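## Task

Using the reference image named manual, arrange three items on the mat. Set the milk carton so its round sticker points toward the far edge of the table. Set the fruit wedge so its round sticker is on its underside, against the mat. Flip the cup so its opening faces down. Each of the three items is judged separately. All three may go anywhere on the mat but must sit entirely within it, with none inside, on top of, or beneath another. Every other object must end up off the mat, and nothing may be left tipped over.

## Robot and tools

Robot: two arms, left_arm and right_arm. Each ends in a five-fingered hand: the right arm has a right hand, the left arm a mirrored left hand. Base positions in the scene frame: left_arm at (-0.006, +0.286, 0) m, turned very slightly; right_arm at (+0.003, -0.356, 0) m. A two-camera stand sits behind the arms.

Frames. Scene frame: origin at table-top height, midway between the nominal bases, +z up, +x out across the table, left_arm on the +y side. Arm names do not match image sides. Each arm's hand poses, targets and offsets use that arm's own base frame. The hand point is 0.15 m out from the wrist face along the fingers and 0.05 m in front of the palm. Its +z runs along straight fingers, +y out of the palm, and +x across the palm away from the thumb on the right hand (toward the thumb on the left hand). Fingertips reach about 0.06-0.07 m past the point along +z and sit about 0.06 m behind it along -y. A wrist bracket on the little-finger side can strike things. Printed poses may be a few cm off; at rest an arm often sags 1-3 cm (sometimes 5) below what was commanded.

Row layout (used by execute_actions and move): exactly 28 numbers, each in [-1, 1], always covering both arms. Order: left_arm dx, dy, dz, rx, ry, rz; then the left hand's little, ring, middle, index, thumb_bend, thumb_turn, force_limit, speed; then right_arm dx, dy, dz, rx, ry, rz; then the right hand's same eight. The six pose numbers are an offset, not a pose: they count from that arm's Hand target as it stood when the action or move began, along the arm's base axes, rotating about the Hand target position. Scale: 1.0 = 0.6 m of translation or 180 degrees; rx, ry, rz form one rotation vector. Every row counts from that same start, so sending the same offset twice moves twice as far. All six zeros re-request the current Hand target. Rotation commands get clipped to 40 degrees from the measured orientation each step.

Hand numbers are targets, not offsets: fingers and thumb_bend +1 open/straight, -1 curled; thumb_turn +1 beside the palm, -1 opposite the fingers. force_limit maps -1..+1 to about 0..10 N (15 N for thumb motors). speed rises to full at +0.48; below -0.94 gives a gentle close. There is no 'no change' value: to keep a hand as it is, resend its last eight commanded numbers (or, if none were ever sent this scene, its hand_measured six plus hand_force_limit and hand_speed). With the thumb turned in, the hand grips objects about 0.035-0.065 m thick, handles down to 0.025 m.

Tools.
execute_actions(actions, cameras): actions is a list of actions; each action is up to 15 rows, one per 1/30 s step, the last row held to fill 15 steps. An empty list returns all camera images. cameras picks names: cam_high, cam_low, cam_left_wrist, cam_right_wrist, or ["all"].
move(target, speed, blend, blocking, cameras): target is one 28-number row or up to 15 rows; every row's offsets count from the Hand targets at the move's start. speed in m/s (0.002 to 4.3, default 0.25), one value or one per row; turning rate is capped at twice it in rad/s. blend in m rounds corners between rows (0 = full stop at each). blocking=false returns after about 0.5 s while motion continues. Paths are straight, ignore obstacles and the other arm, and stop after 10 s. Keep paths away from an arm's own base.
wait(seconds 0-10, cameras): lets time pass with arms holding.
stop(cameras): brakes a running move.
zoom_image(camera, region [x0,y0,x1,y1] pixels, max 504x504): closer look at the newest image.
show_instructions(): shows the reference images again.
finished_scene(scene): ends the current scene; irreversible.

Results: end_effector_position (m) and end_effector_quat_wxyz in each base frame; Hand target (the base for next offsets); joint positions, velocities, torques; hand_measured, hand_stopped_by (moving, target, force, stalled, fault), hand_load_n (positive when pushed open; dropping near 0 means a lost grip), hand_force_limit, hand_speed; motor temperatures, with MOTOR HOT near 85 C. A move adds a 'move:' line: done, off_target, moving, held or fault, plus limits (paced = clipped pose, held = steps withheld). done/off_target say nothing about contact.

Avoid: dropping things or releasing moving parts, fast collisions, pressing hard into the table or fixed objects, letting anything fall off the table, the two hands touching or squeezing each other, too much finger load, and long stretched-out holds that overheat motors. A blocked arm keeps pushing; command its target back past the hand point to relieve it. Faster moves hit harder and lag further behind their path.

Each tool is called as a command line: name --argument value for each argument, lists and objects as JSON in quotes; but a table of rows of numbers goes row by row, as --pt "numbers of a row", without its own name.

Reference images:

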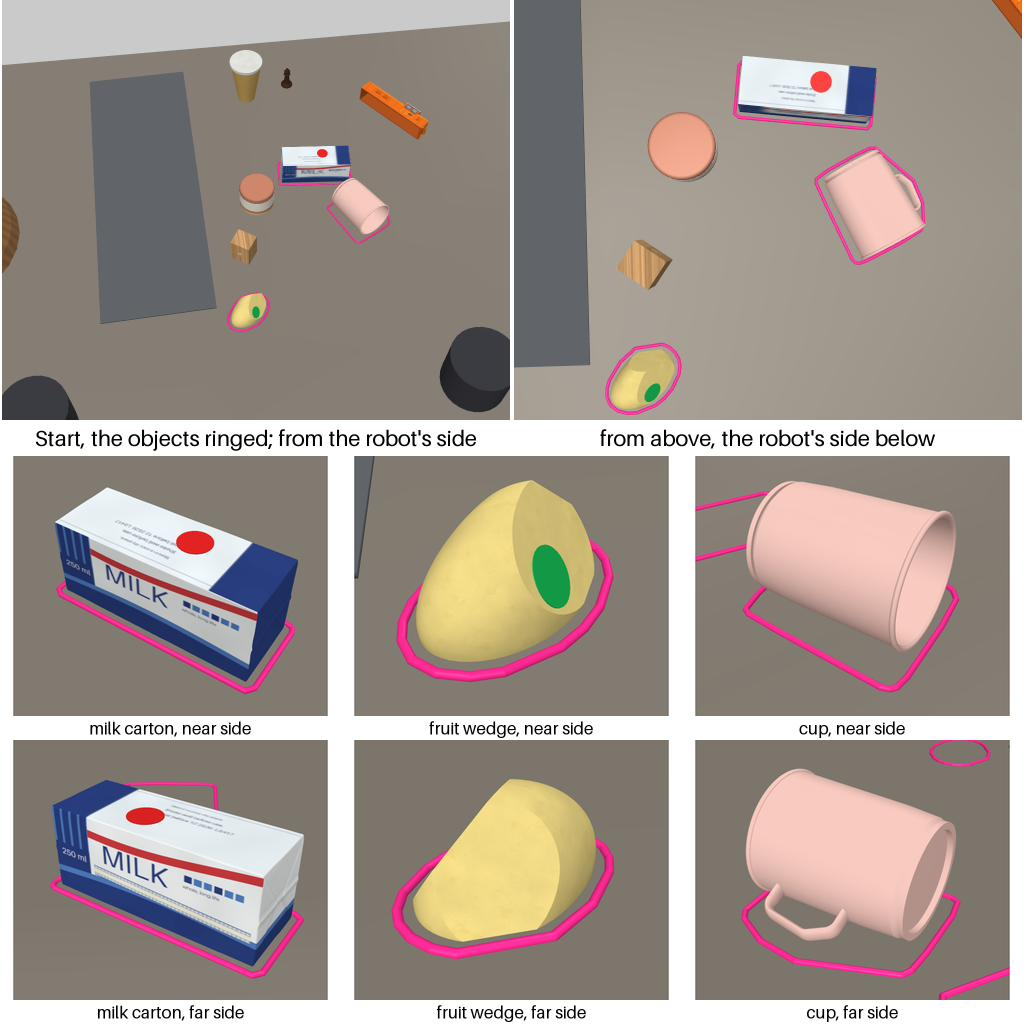

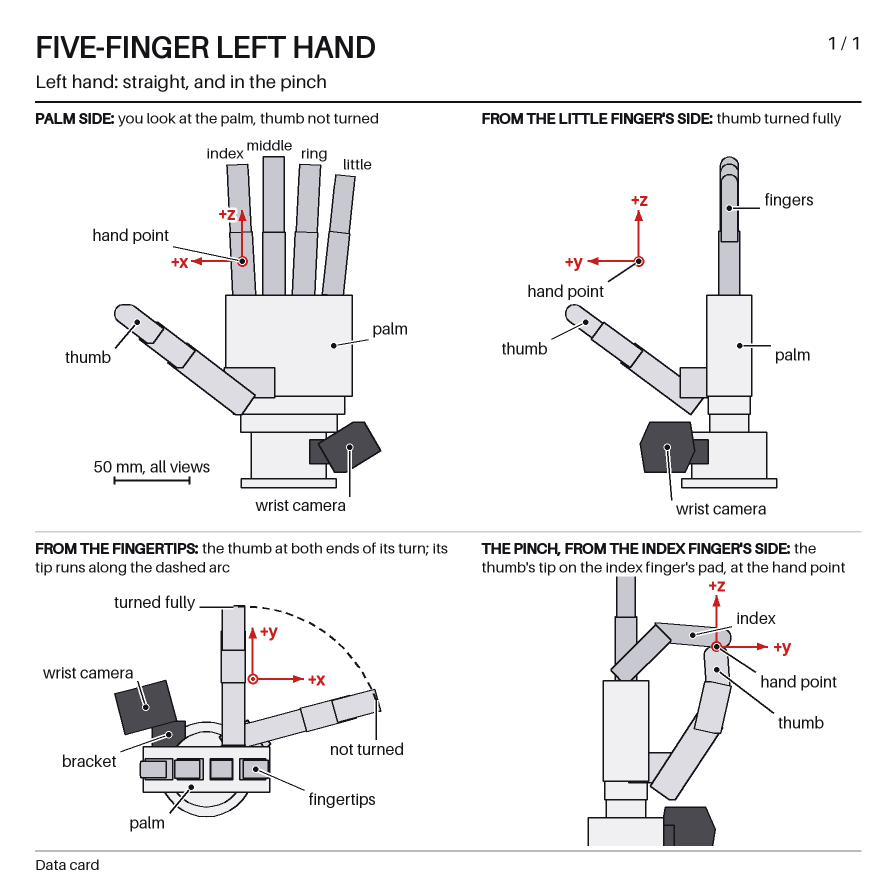

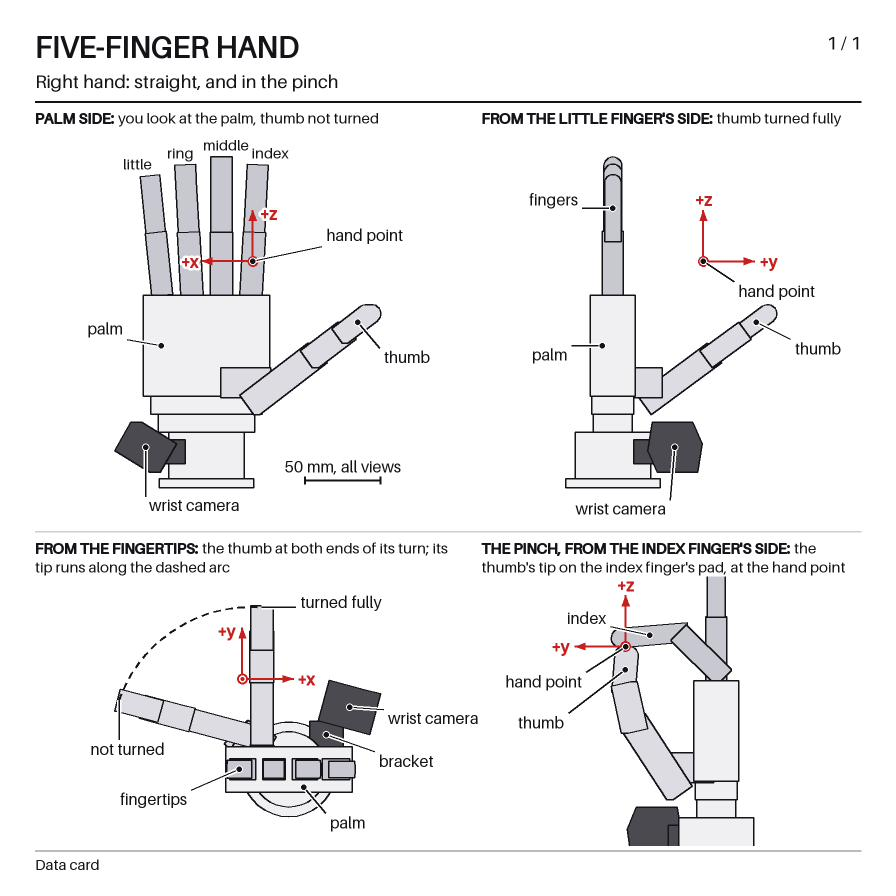

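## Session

execute_actions --actions '[]'

zoom_image --camera "cam_high" --region '[200, 40, 560, 400]'

Scene clock: 0.00 s.
left_arm: end_effector_position=(+0.6004, -0.2043, +0.3010) hand_measured=(+1.000, +1.000, +1.000, +1.000, +1.000, +1.000) hand_load_n=(+0.0, +0.0, +0.0, +0.0, +0.0, +0.0) hand_stopped_by=(target, target, target, target, target, target) hand_force_limit=0.00 hand_speed=-0.80 end_effector_quat_wxyz=(+0.468, +0.251, +0.799, -0.282) | right_arm: end_effector_position=(+0.5677, -0.1199, +0.3055) hand_measured=(+1.000, +1.000, +1.000, +1.000, +1.000, +1.000) hand_load_n=(+0.0, +0.0, +0.0, +0.0, +0.0, +0.0) hand_stopped_by=(target, target, target, target, target, target) hand_force_limit=0.00 hand_speed=-0.80 end_effector_quat_wxyz=(+0.063, +0.063, +0.984, -0.154)
Joint positions: left_arm=[-0.253 1.411 1.251 -0.329 0.539 1.598] | right_arm=[-0.218 1.688 1.89 -1.595 0.286 1.456]
Joint velocities: within noise
Joint torques (N m): no reading
Motor temperatures (°C): left_arm=[23 27 32 22 23 25] | right_arm=[22 25 34 22 24 26]
Heat: left arm: hottest elbow 32 °C; right arm: hottest elbow 34 °C.
Hand target: left_arm +0.6061, -0.2069, +0.3337; +0.493, +0.259, +0.782, -0.282 | right_arm +0.5737, -0.1220, +0.3242; +0.085, +0.068, +0.981, -0.160

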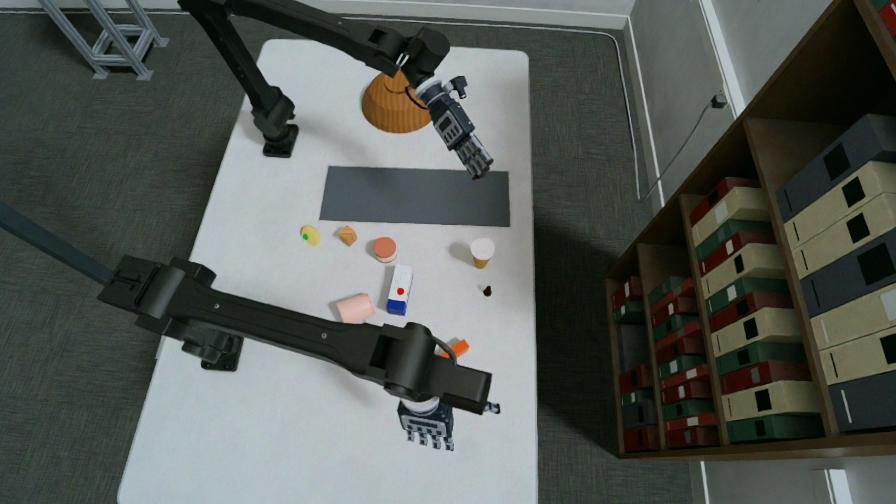

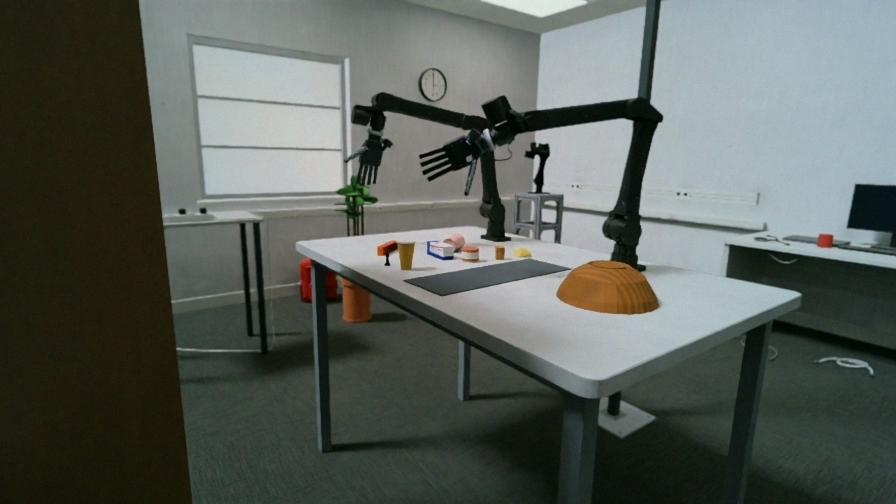

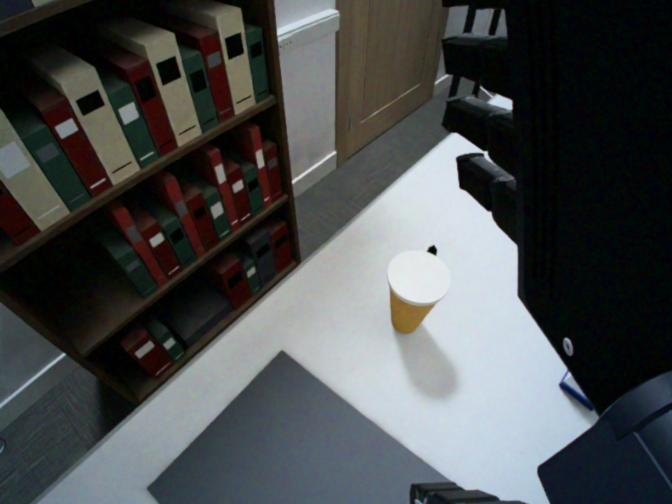

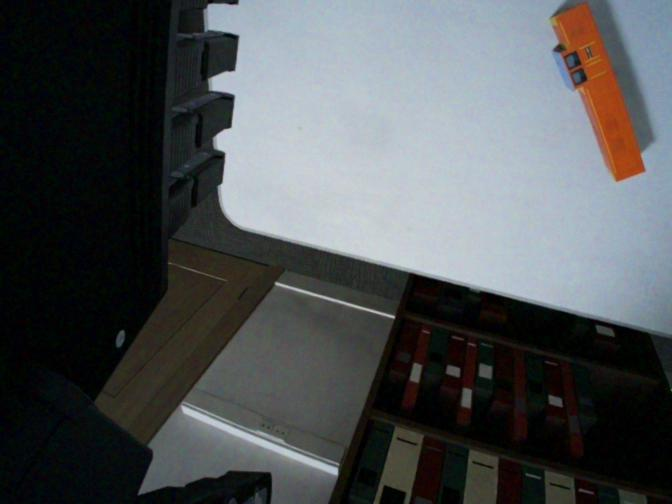

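Scaled by 1.400 from the camera's 896x504 image, which has a finer 1280x720 frame.

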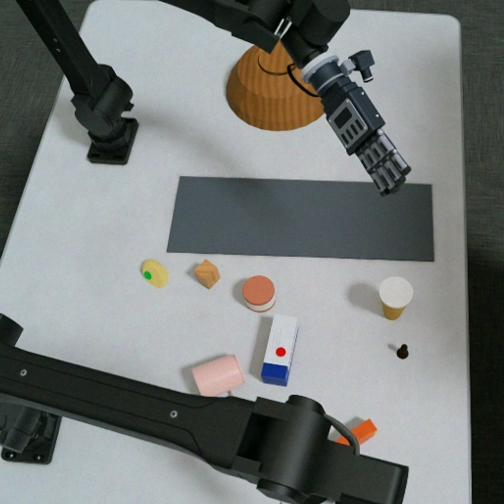

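zoom_image --camera "cam_high" --region '[290, 210, 430, 350]'

zoom_image --camera "cam_low" --region '[370, 210, 550, 310]'

show_instructions

Scaled by 3.600 from the camera's 896x504 image, which has a finer 1280x720 frame.

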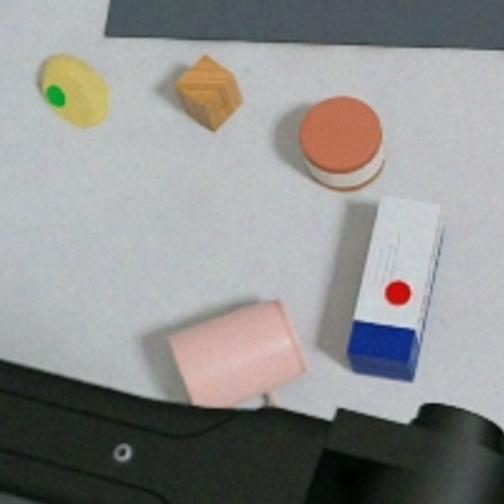

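Scaled by 2.800 from the camera's 896x504 image, which has a finer 1280x720 frame.

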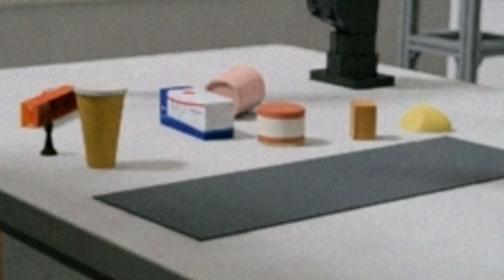

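Reference images for this scene: manual, FIVE-FINGER LEFT HAND page 1, FIVE-FINGER HAND page 1.

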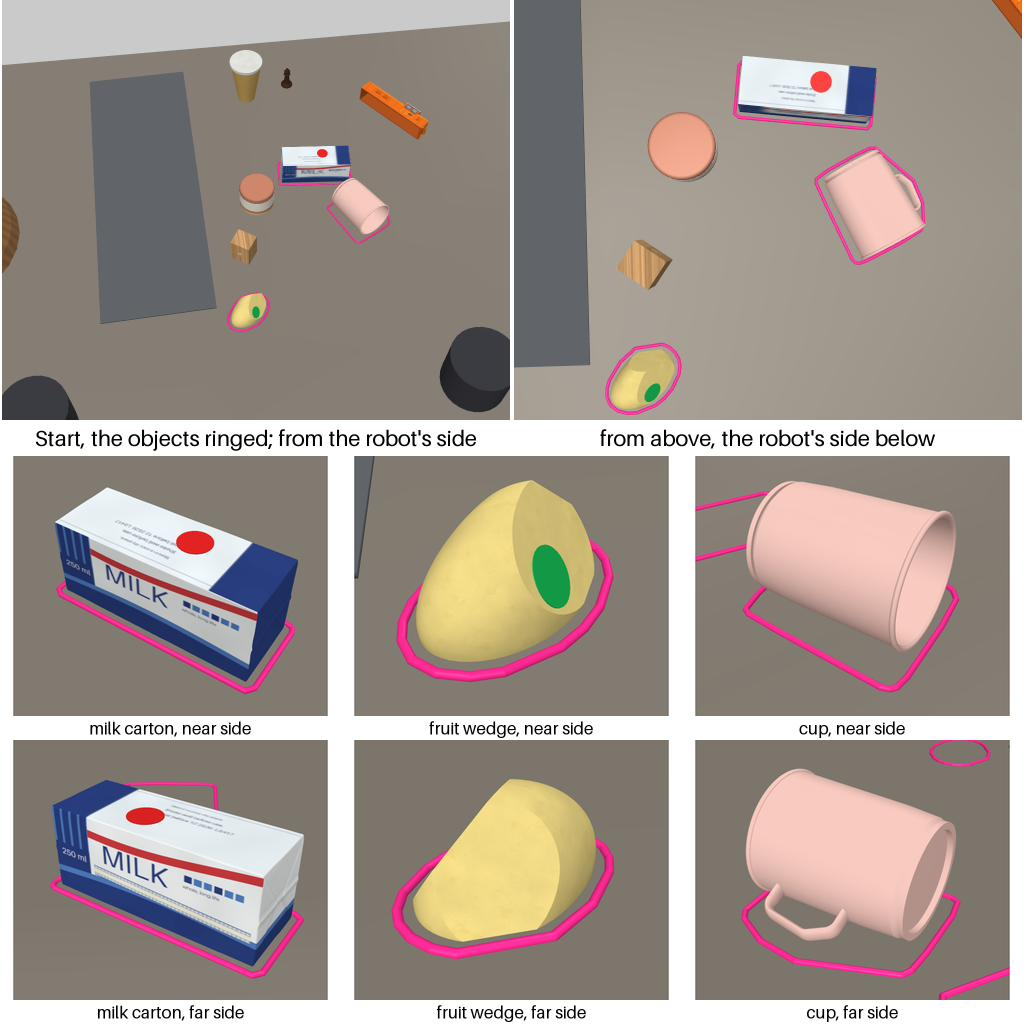

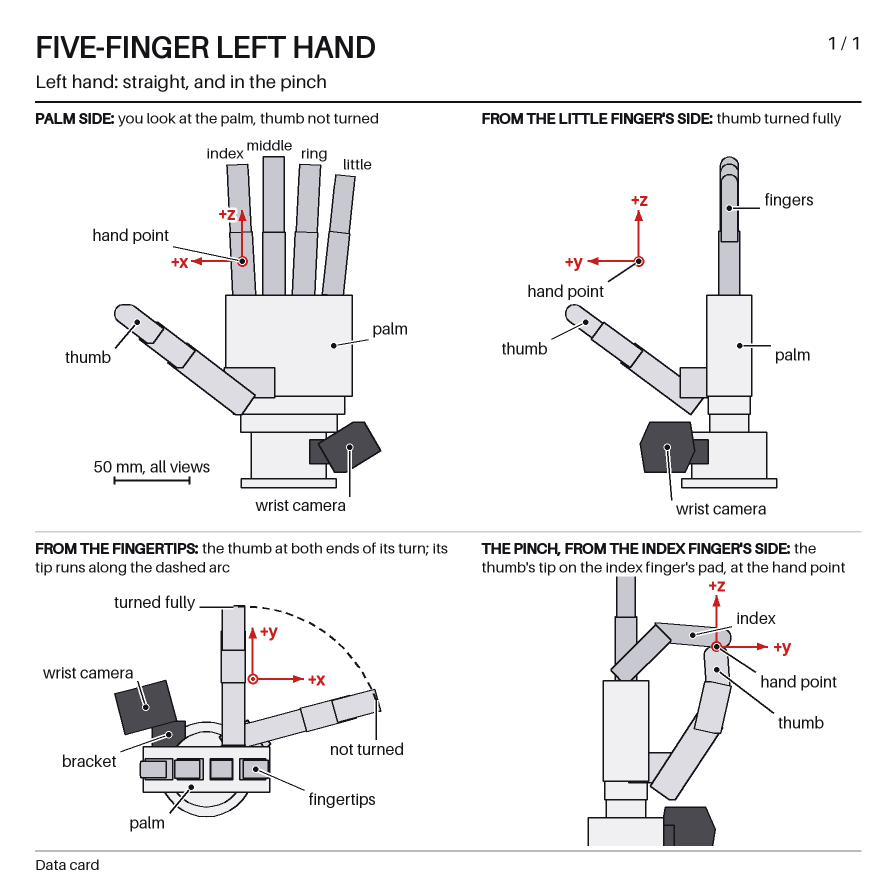

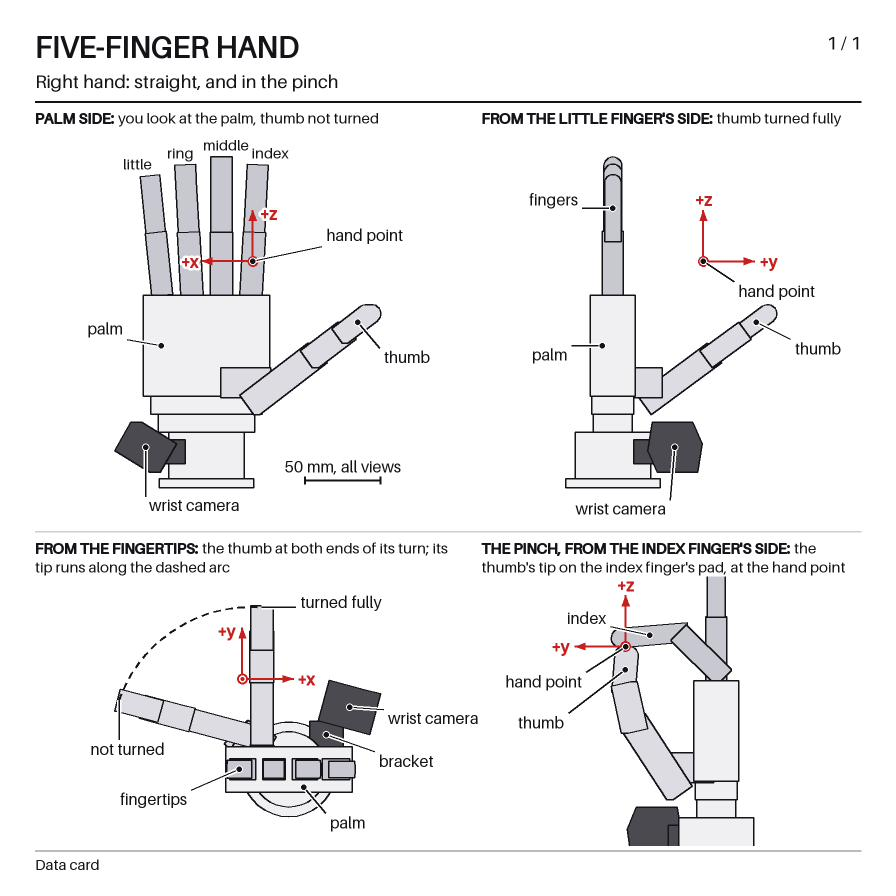

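zoom_image --camera "cam_high" --region '[290, 215, 340, 265]'

zoom_image --camera "cam_high" --region '[325, 250, 425, 350]'

zoom_image --camera "cam_low" --region '[420, 225, 540, 285]'

Scaled by 10.080 from the camera's 896x504 image, which has a finer 1280x720 frame.

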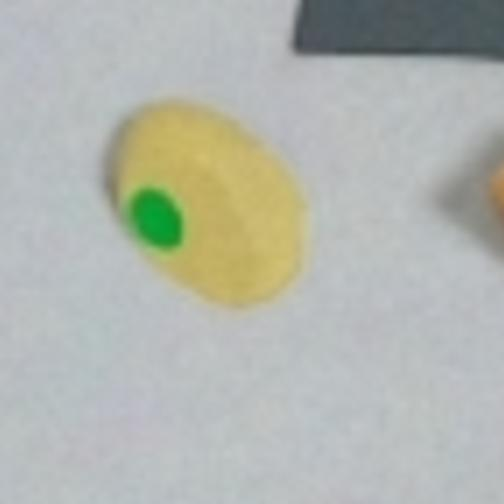

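Scaled by 5.040 from the camera's 896x504 image, which has a finer 1280x720 frame.

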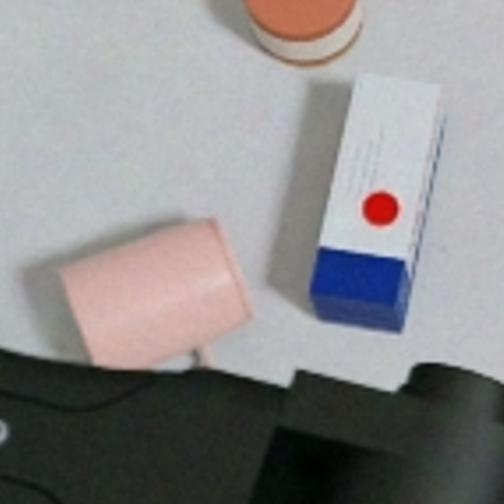

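Scaled by 4.200 from the camera's 896x504 image, which has a finer 1280x720 frame.

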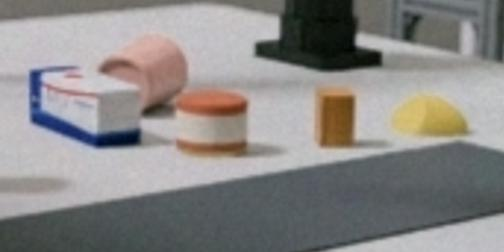

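move --pt "-0.0967 0.897 0 0 0 0.2778 1 1 1 1 1 1 0.0 -0.5 -0.323 0.403 -0.05 -0.018 0.0995 0.449 1 1 1 1 1 1 0.0 -0.5" --speed 0.5 --cameras '["cam_high"]'

zoom_image --camera "cam_high" --region '[290, 220, 430, 360]'

Scene clock: 800.23 s.
left_arm: end_effector_position=(+0.5321, +0.3261, +0.2928) hand_measured=(+1.000, +1.000, +1.000, +1.000, +1.000, +1.000) hand_load_n=(+0.0, +0.0, +0.0, +0.0, +0.0, +0.0) hand_stopped_by=(target, target, target, target, target, target) hand_force_limit=0.00 hand_speed=-0.50 end_effector_quat_wxyz=(+0.538, -0.115, +0.833, -0.059) | right_arm: end_effector_position=(+0.3844, +0.1233, +0.2810) hand_measured=(+1.000, +1.000, +1.000, +1.000, +1.000, +1.000) hand_load_n=(+0.0, +0.0, +0.0, +0.0, +0.0, +0.0) hand_stopped_by=(target, target, target, target, target, target) hand_force_limit=0.00 hand_speed=-0.50 end_effector_quat_wxyz=(+0.015, -0.602, +0.793, -0.093)
Joint positions: left_arm=[0.626 1.393 1.219 -0.329 0.539 1.598] | right_arm=[0.25 1.421 1.534 -1.581 0.16 0.514]
Joint torques (N m): left_arm=[0.85 -10.75 13.22 1.92 0.03 -0.06] | right_arm=[0.5 -13.68 8.98 0.18 -0.01 -0.05]
Motor temperatures (°C): left_arm=[23 29 44 23 23 25] | right_arm=[22 31 45 22 24 26]
Heat: left arm: hottest elbow 44 °C; right arm: hottest elbow 45 °C.
Hand target: left_arm +0.5481, +0.3313, +0.3337; +0.566, -0.096, +0.818, -0.047 | right_arm +0.3799, +0.1198, +0.2942; +0.028, -0.607, +0.788, -0.100
Off the commanded pose: left_arm 0.044 m, 4 deg | right_arm 0.014 m, 2 deg.
move: off_target (left_arm, right_arm)
Images, in order (width x height): cam_high 896x504.

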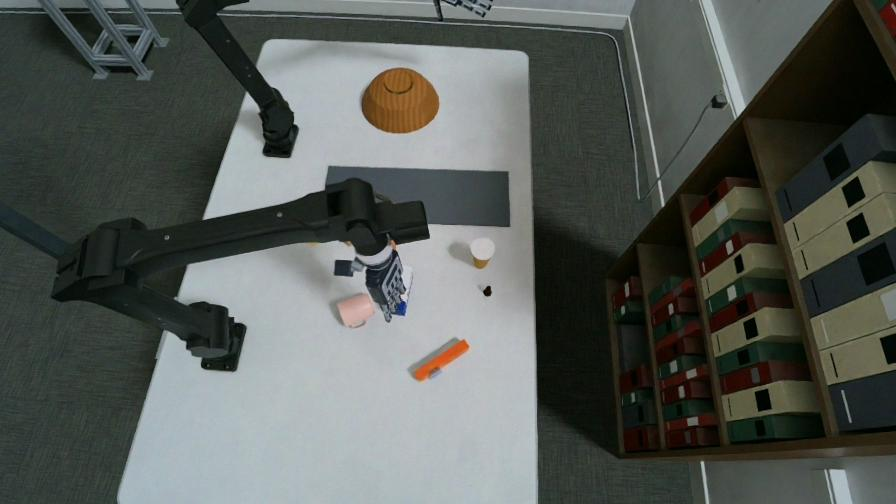

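Scaled by 3.600 from the camera's 896x504 image, which has a finer 1280x720 frame.

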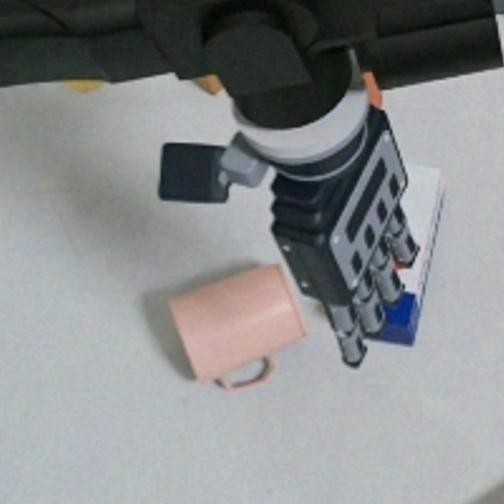

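move --pt "0 0 0 0 0 0 1 1 1 1 1 1 0.0 -0.5 -0.572 0.219 -0.29 -0.018 0.0995 0.449 1 1 1 1 1 1 0.0 -0.5" --speed 0.5 --cameras '["cam_high", "cam_right_wrist"]'

Scene clock: 816.00 s.
left_arm: end_effector_position=(+0.5321, +0.3261, +0.2928) hand_measured=(+1.000, +1.000, +1.000, +1.000, +1.000, +1.000) hand_load_n=(+0.0, +0.0, +0.0, +0.0, +0.0, +0.0) hand_stopped_by=(target, target, target, target, target, target) hand_force_limit=0.00 hand_speed=-0.50 end_effector_quat_wxyz=(+0.538, -0.115, +0.833, -0.059) | right_arm: end_effector_position=(+0.0356, +0.2453, +0.1205) hand_measured=(+1.000, +1.000, +1.000, +1.000, +1.000, +1.000) hand_load_n=(+0.0, +0.0, +0.0, +0.0, -0.5, -0.5) hand_stopped_by=(target, target, target, target, target, target) hand_force_limit=0.00 hand_speed=-0.50 end_effector_quat_wxyz=(+0.050, +0.977, -0.208, -0.007)
Joint positions: left_arm=[0.626 1.393 1.219 -0.329 0.539 1.598] | right_arm=[1.272 1.254 0.907 -1.324 -0.004 0.121]
Joint torques (N m): left_arm=[0.85 -10.7 13.2 1.91 0.03 -0.06] | right_arm=[0.97 -7.36 8.21 0.49 -0.1 -0.02]
Heat: left arm: hottest elbow 43 °C; right arm: hottest elbow 45 °C.
Hand target: left_arm +0.5481, +0.3313, +0.3337; +0.566, -0.096, +0.818, -0.047 | right_arm +0.0367, +0.2512, +0.1202; +0.043, +0.979, -0.200, -0.009
Off the commanded pose: left_arm 0.044 m, 4 deg | right_arm 0.006 m, 1 deg.
move: off_target (left_arm)
Images, in order (width x height): cam_high 896x504, cam_right_wrist 672x504.

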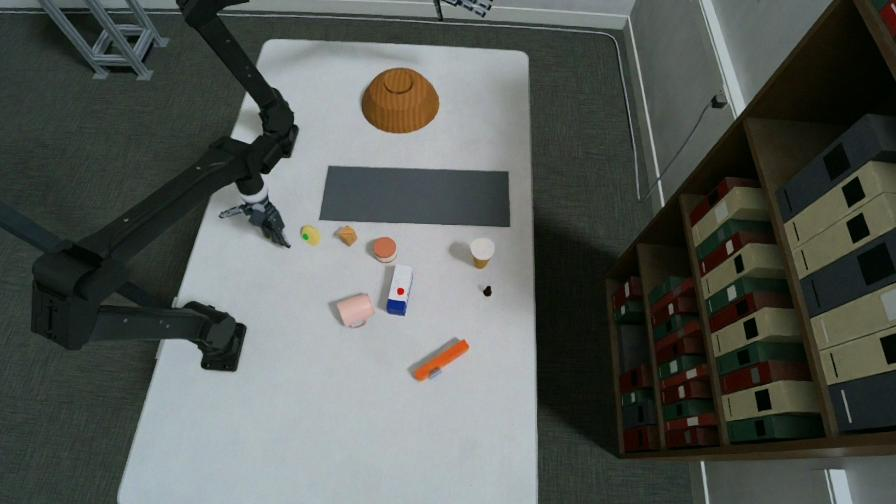

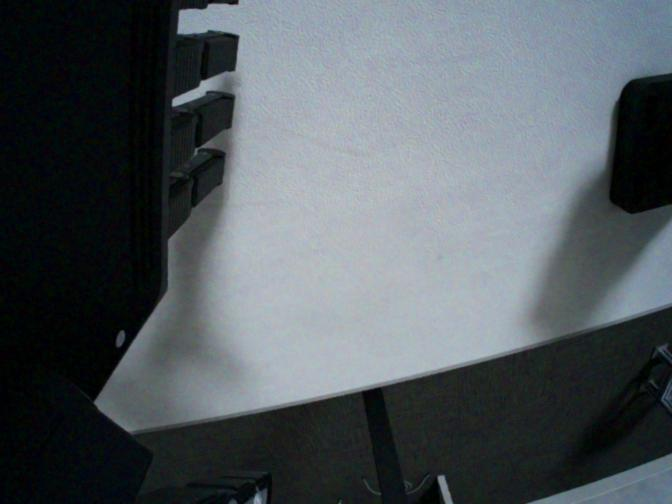

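move --pt "0 0 0 0 0 0 1 1 1 1 1 1 0.0 -0.5 0.0815 0.2347 0.0 0.1023 -0.0434 0 1 1 1 1 1 1 0.0 -0.5" --speed 0.3 --cameras '["cam_right_wrist"]'

Scene clock: 853.20 s.
left_arm: end_effector_position=(+0.5321, +0.3261, +0.2928) hand_measured=(+1.000, +1.000, +1.000, +1.000, +1.000, +1.000) hand_load_n=(+0.0, +0.0, +0.0, +0.0, +0.0, +0.0) hand_stopped_by=(target, target, target, target, target, target) hand_force_limit=0.00 hand_speed=-0.50 end_effector_quat_wxyz=(+0.538, -0.115, +0.833, -0.059) | right_arm: end_effector_position=(+0.0783, +0.3678, +0.1055) hand_measured=(+1.000, +1.000, +1.000, +1.000, +1.000, +1.000) hand_load_n=(+0.0, +0.0, +0.0, +0.0, +0.0, +0.0) hand_stopped_by=(target, target, target, target, target, target) hand_force_limit=0.00 hand_speed=-0.50 end_effector_quat_wxyz=(-0.100, +0.973, -0.208, +0.019)
Joint positions: left_arm=[0.626 1.393 1.219 -0.329 0.539 1.598] | right_arm=[1.272 1.383 1.022 -1.006 0.02 0.121]
Joint torques (N m): left_arm=[0.85 -10.7 13.22 1.91 0.03 -0.06] | right_arm=[1.08 -9.64 12.79 1.21 0.08 -0.01]
Heat: left arm: hottest elbow 43 °C; right arm: hottest elbow 44 °C.
Hand target: left_arm +0.5481, +0.3313, +0.3337; +0.566, -0.096, +0.818, -0.047 | right_arm +0.0856, +0.3920, +0.1202; -0.128, +0.971, -0.199, +0.025
Off the commanded pose: left_arm 0.044 m, 4 deg | right_arm 0.029 m, 3 deg.
move: off_target (left_arm, right_arm)
Images, in order (width x height): cam_right_wrist 672x504.

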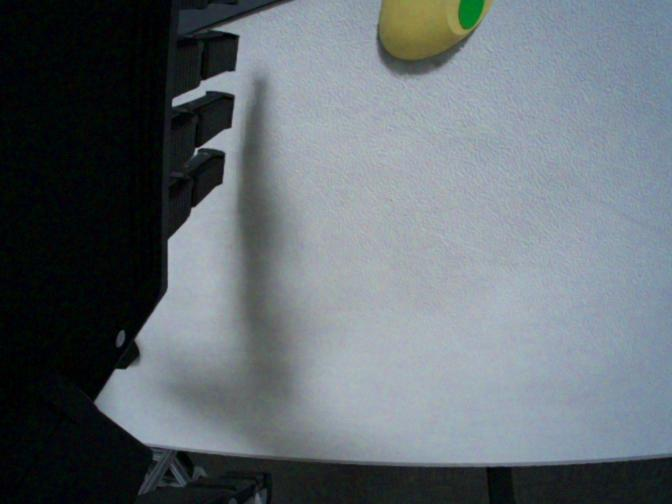

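move --pt "0 0 0 0 0 0 1 1 1 1 1 1 0.0 -0.5 0.16 -0.15 0.0 0 0 0 1 1 1 1 1 1 0.0 -0.5" --speed 0.3 --cameras '["cam_right_wrist"]'

zoom_image --camera "cam_right_wrist" --region '[220, 120, 470, 320]'

Scene clock: 865.73 s.
left_arm: end_effector_position=(+0.5321, +0.3261, +0.2928) hand_measured=(+1.000, +1.000, +1.000, +1.000, +1.000, +1.000) hand_load_n=(+0.0, +0.0, +0.0, +0.0, +0.0, +0.0) hand_stopped_by=(target, target, target, target, target, target) hand_force_limit=0.00 hand_speed=-0.50 end_effector_quat_wxyz=(+0.538, -0.115, +0.833, -0.059) | right_arm: end_effector_position=(+0.1791, +0.2987, +0.1104) hand_measured=(+1.000, +1.000, +1.000, +1.000, +1.000, +1.000) hand_load_n=(+0.0, +0.0, +0.0, +0.0, +0.0, +0.0) hand_stopped_by=(target, target, target, target, target, target) hand_force_limit=0.00 hand_speed=-0.50 end_effector_quat_wxyz=(-0.112, +0.971, -0.210, +0.021)
Joint positions: left_arm=[0.626 1.393 1.219 -0.329 0.539 1.598] | right_arm=[0.95 1.315 0.971 -1.003 -0.05 -0.19]
Joint torques (N m): left_arm=[0.85 -10.7 13.22 1.91 0.03 -0.07] | right_arm=[-0.03 -11.11 8.88 0.72 -0.15 -0.05]
Heat: left arm: hottest elbow 44 °C; right arm: hottest elbow 43 °C.
Hand target: left_arm +0.5481, +0.3313, +0.3337; +0.566, -0.096, +0.818, -0.047 | right_arm +0.1816, +0.3020, +0.1202; -0.128, +0.971, -0.199, +0.025
Off the commanded pose: left_arm 0.044 m, 4 deg | right_arm 0.011 m, 2 deg.
move: off_target (left_arm, right_arm)
Images, in order (width x height): cam_right_wrist 672x504.

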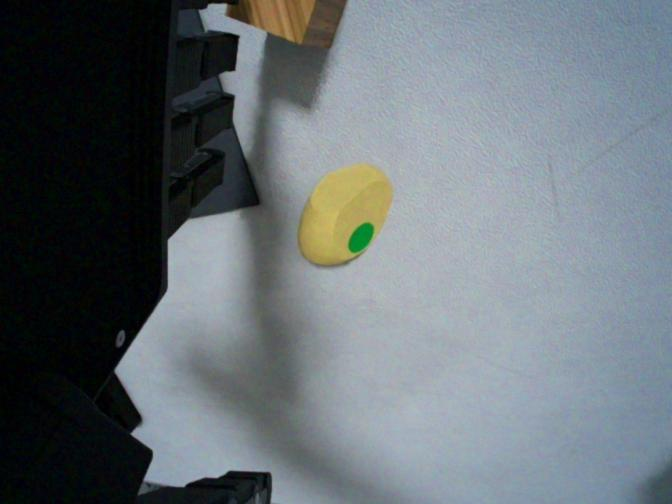

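Scaled by 2.016 from the camera's 672x504 image, which has a finer 960x720 frame.

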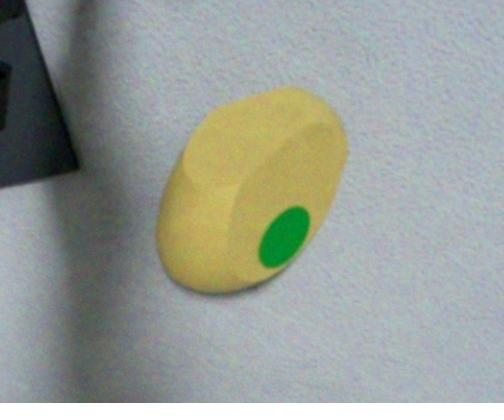

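move --pt "0 0 0 0 0 0 1 1 1 1 1 1 0.0 -0.5 -0.0717 0.0327 0.02 0.1726 0.0095 0.2883 1 1 0.8 0.8 1 -1 0.0 0.0" --speed 0.3 --cameras '["cam_high", "cam_right_wrist"]'

zoom_image --camera "cam_high" --region '[260, 170, 380, 290]'

Scene clock: 1073.63 s.
left_arm: end_effector_position=(+0.5321, +0.3261, +0.2928) hand_measured=(+1.000, +1.000, +1.000, +1.000, +1.000, +1.000) hand_load_n=(+0.0, +0.0, +0.0, -0.5, +0.0, +0.0) hand_stopped_by=(target, target, target, target, target, target) hand_force_limit=0.00 hand_speed=-0.50 end_effector_quat_wxyz=(+0.538, -0.115, +0.833, -0.059) | right_arm: end_effector_position=(+0.1325, +0.3205, +0.1256) hand_measured=(+1.000, +1.000, +0.800, +0.800, +1.000, -1.000) hand_load_n=(+0.5, +0.0, +0.0, +0.0, +0.0, +0.0) hand_stopped_by=(target, target, target, target, target, target) hand_force_limit=0.00 hand_speed=0.00 end_effector_quat_wxyz=(-0.362, +0.896, +0.235, -0.107)
Joint positions: left_arm=[0.626 1.393 1.219 -0.329 0.539 1.598] | right_arm=[0.891 1.205 0.851 -0.896 -0.716 -1.071]
Joint torques (N m): left_arm=[0.85 -10.7 13.22 1.92 0.03 -0.06] | right_arm=[-0.38 -8.64 9.18 0.51 -0.63 -0.06]
Heat: left arm: hottest elbow 46 °C; right arm: hottest elbow 41 °C.
Hand target: left_arm +0.5481, +0.3313, +0.3337; +0.566, -0.096, +0.818, -0.047 | right_arm +0.1386, +0.3216, +0.1322; -0.370, +0.892, +0.240, -0.099
Off the commanded pose: left_arm 0.044 m, 4 deg | right_arm 0.009 m, 2 deg.
move: off_target (left_arm)
Images, in order (width x height): cam_high 896x504, cam_right_wrist 672x504.

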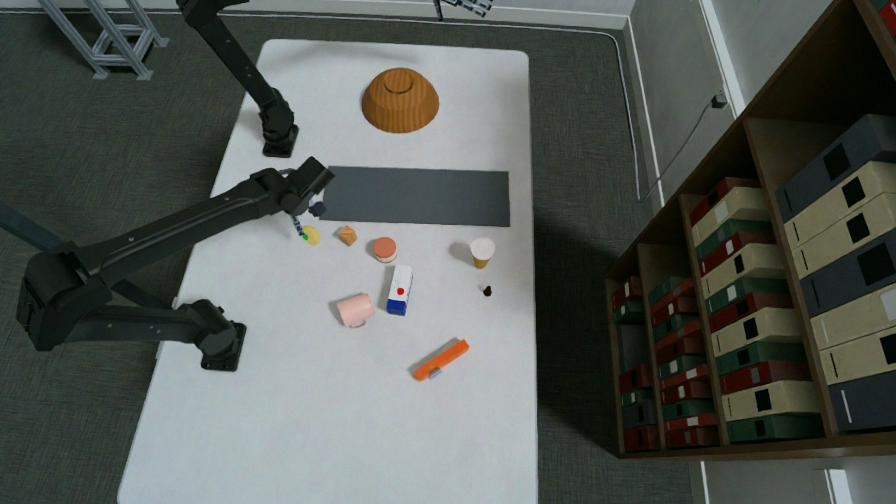

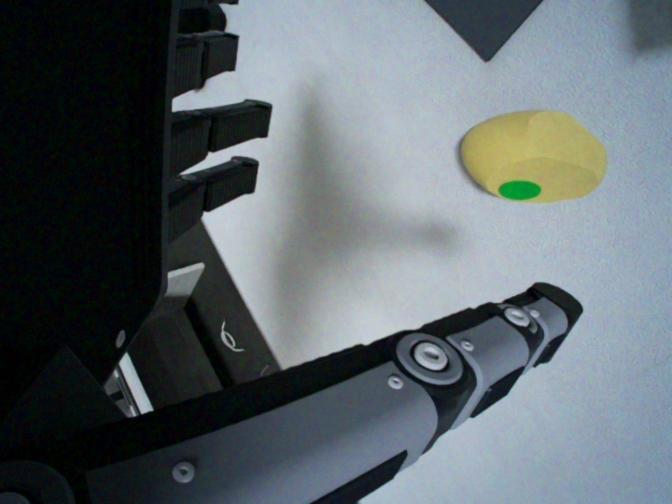

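Scaled by 4.200 from the camera's 896x504 image, which has a finer 1280x720 frame.

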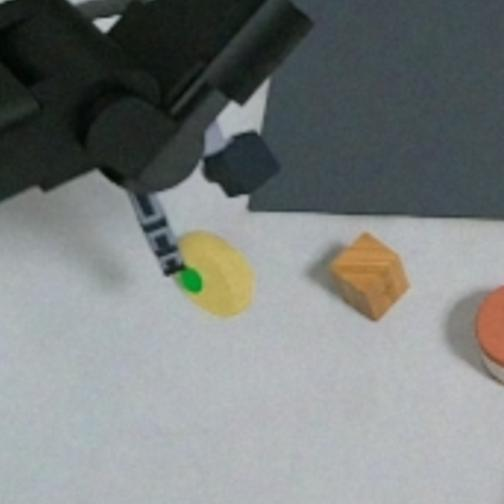

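move --pt "0 0 0 0 0 0 1 1 1 1 1 1 0.0 -0.5 0.01 0.0 -0.11 0 0 0 1 1 0.8 0.8 1 -1 0.0 0.0" --speed 0.15 --cameras '["cam_high", "cam_right_wrist"]'

zoom_image --camera "cam_high" --region '[260, 170, 380, 290]'

Scene clock: 1096.47 s.
left_arm: end_effector_position=(+0.5321, +0.3261, +0.2928) hand_measured=(+1.000, +1.000, +1.000, +1.000, +1.000, +1.000) hand_load_n=(+0.0, +0.0, +0.0, +0.0, +0.0, +0.0) hand_stopped_by=(target, target, target, target, target, target) hand_force_limit=0.00 hand_speed=-0.50 end_effector_quat_wxyz=(+0.538, -0.115, +0.833, -0.059) | right_arm: end_effector_position=(+0.1353, +0.3167, +0.0651) hand_measured=(+1.000, +1.000, +0.800, +0.800, +1.000, -1.000) hand_load_n=(+0.0, +0.0, +0.0, +0.0, +0.0, +0.0) hand_stopped_by=(target, target, target, target, target, target) hand_force_limit=0.00 hand_speed=0.00 end_effector_quat_wxyz=(-0.360, +0.896, +0.234, -0.109)
Joint positions: left_arm=[0.626 1.393 1.219 -0.329 0.539 1.598] | right_arm=[0.878 1.289 0.747 -0.724 -0.721 -1.089]
Joint torques (N m): left_arm=[0.85 -10.7 13.23 1.89 0.03 -0.06] | right_arm=[-0.32 -7.71 8.24 1.37 -0.63 -0.06]
Heat: left arm: hottest elbow 46 °C; right arm: hottest elbow 42 °C.
Hand target: left_arm +0.5481, +0.3313, +0.3337; +0.566, -0.096, +0.818, -0.047 | right_arm +0.1446, +0.3216, +0.0662; -0.370, +0.892, +0.240, -0.099
Off the commanded pose: left_arm 0.044 m, 4 deg | right_arm 0.011 m, 2 deg.
move: off_target (left_arm, right_arm)
Images, in order (width x height): cam_high 896x504, cam_right_wrist 672x504.

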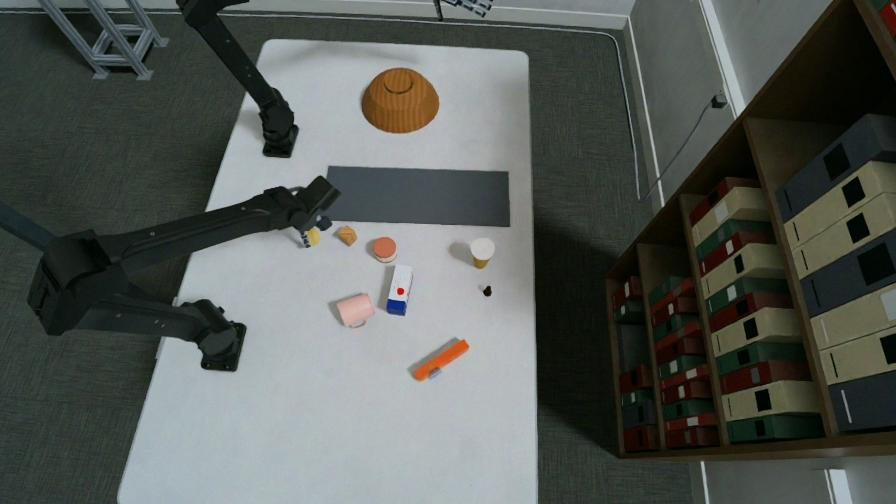

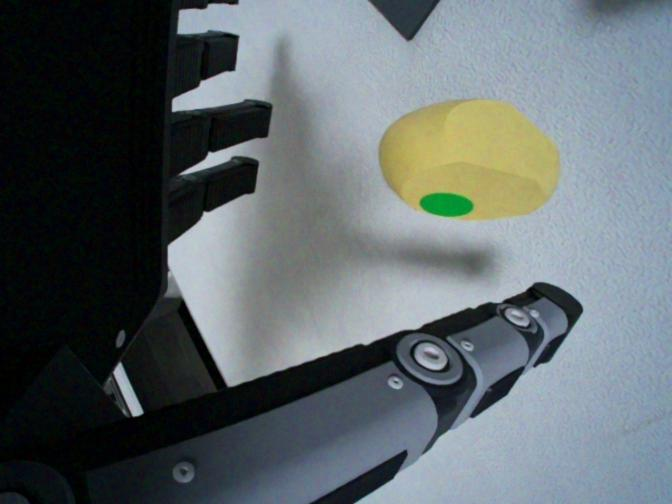

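Scaled by 4.200 from the camera's 896x504 image, which has a finer 1280x720 frame.

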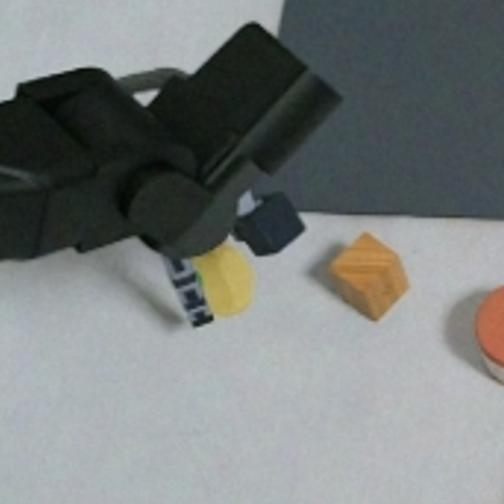

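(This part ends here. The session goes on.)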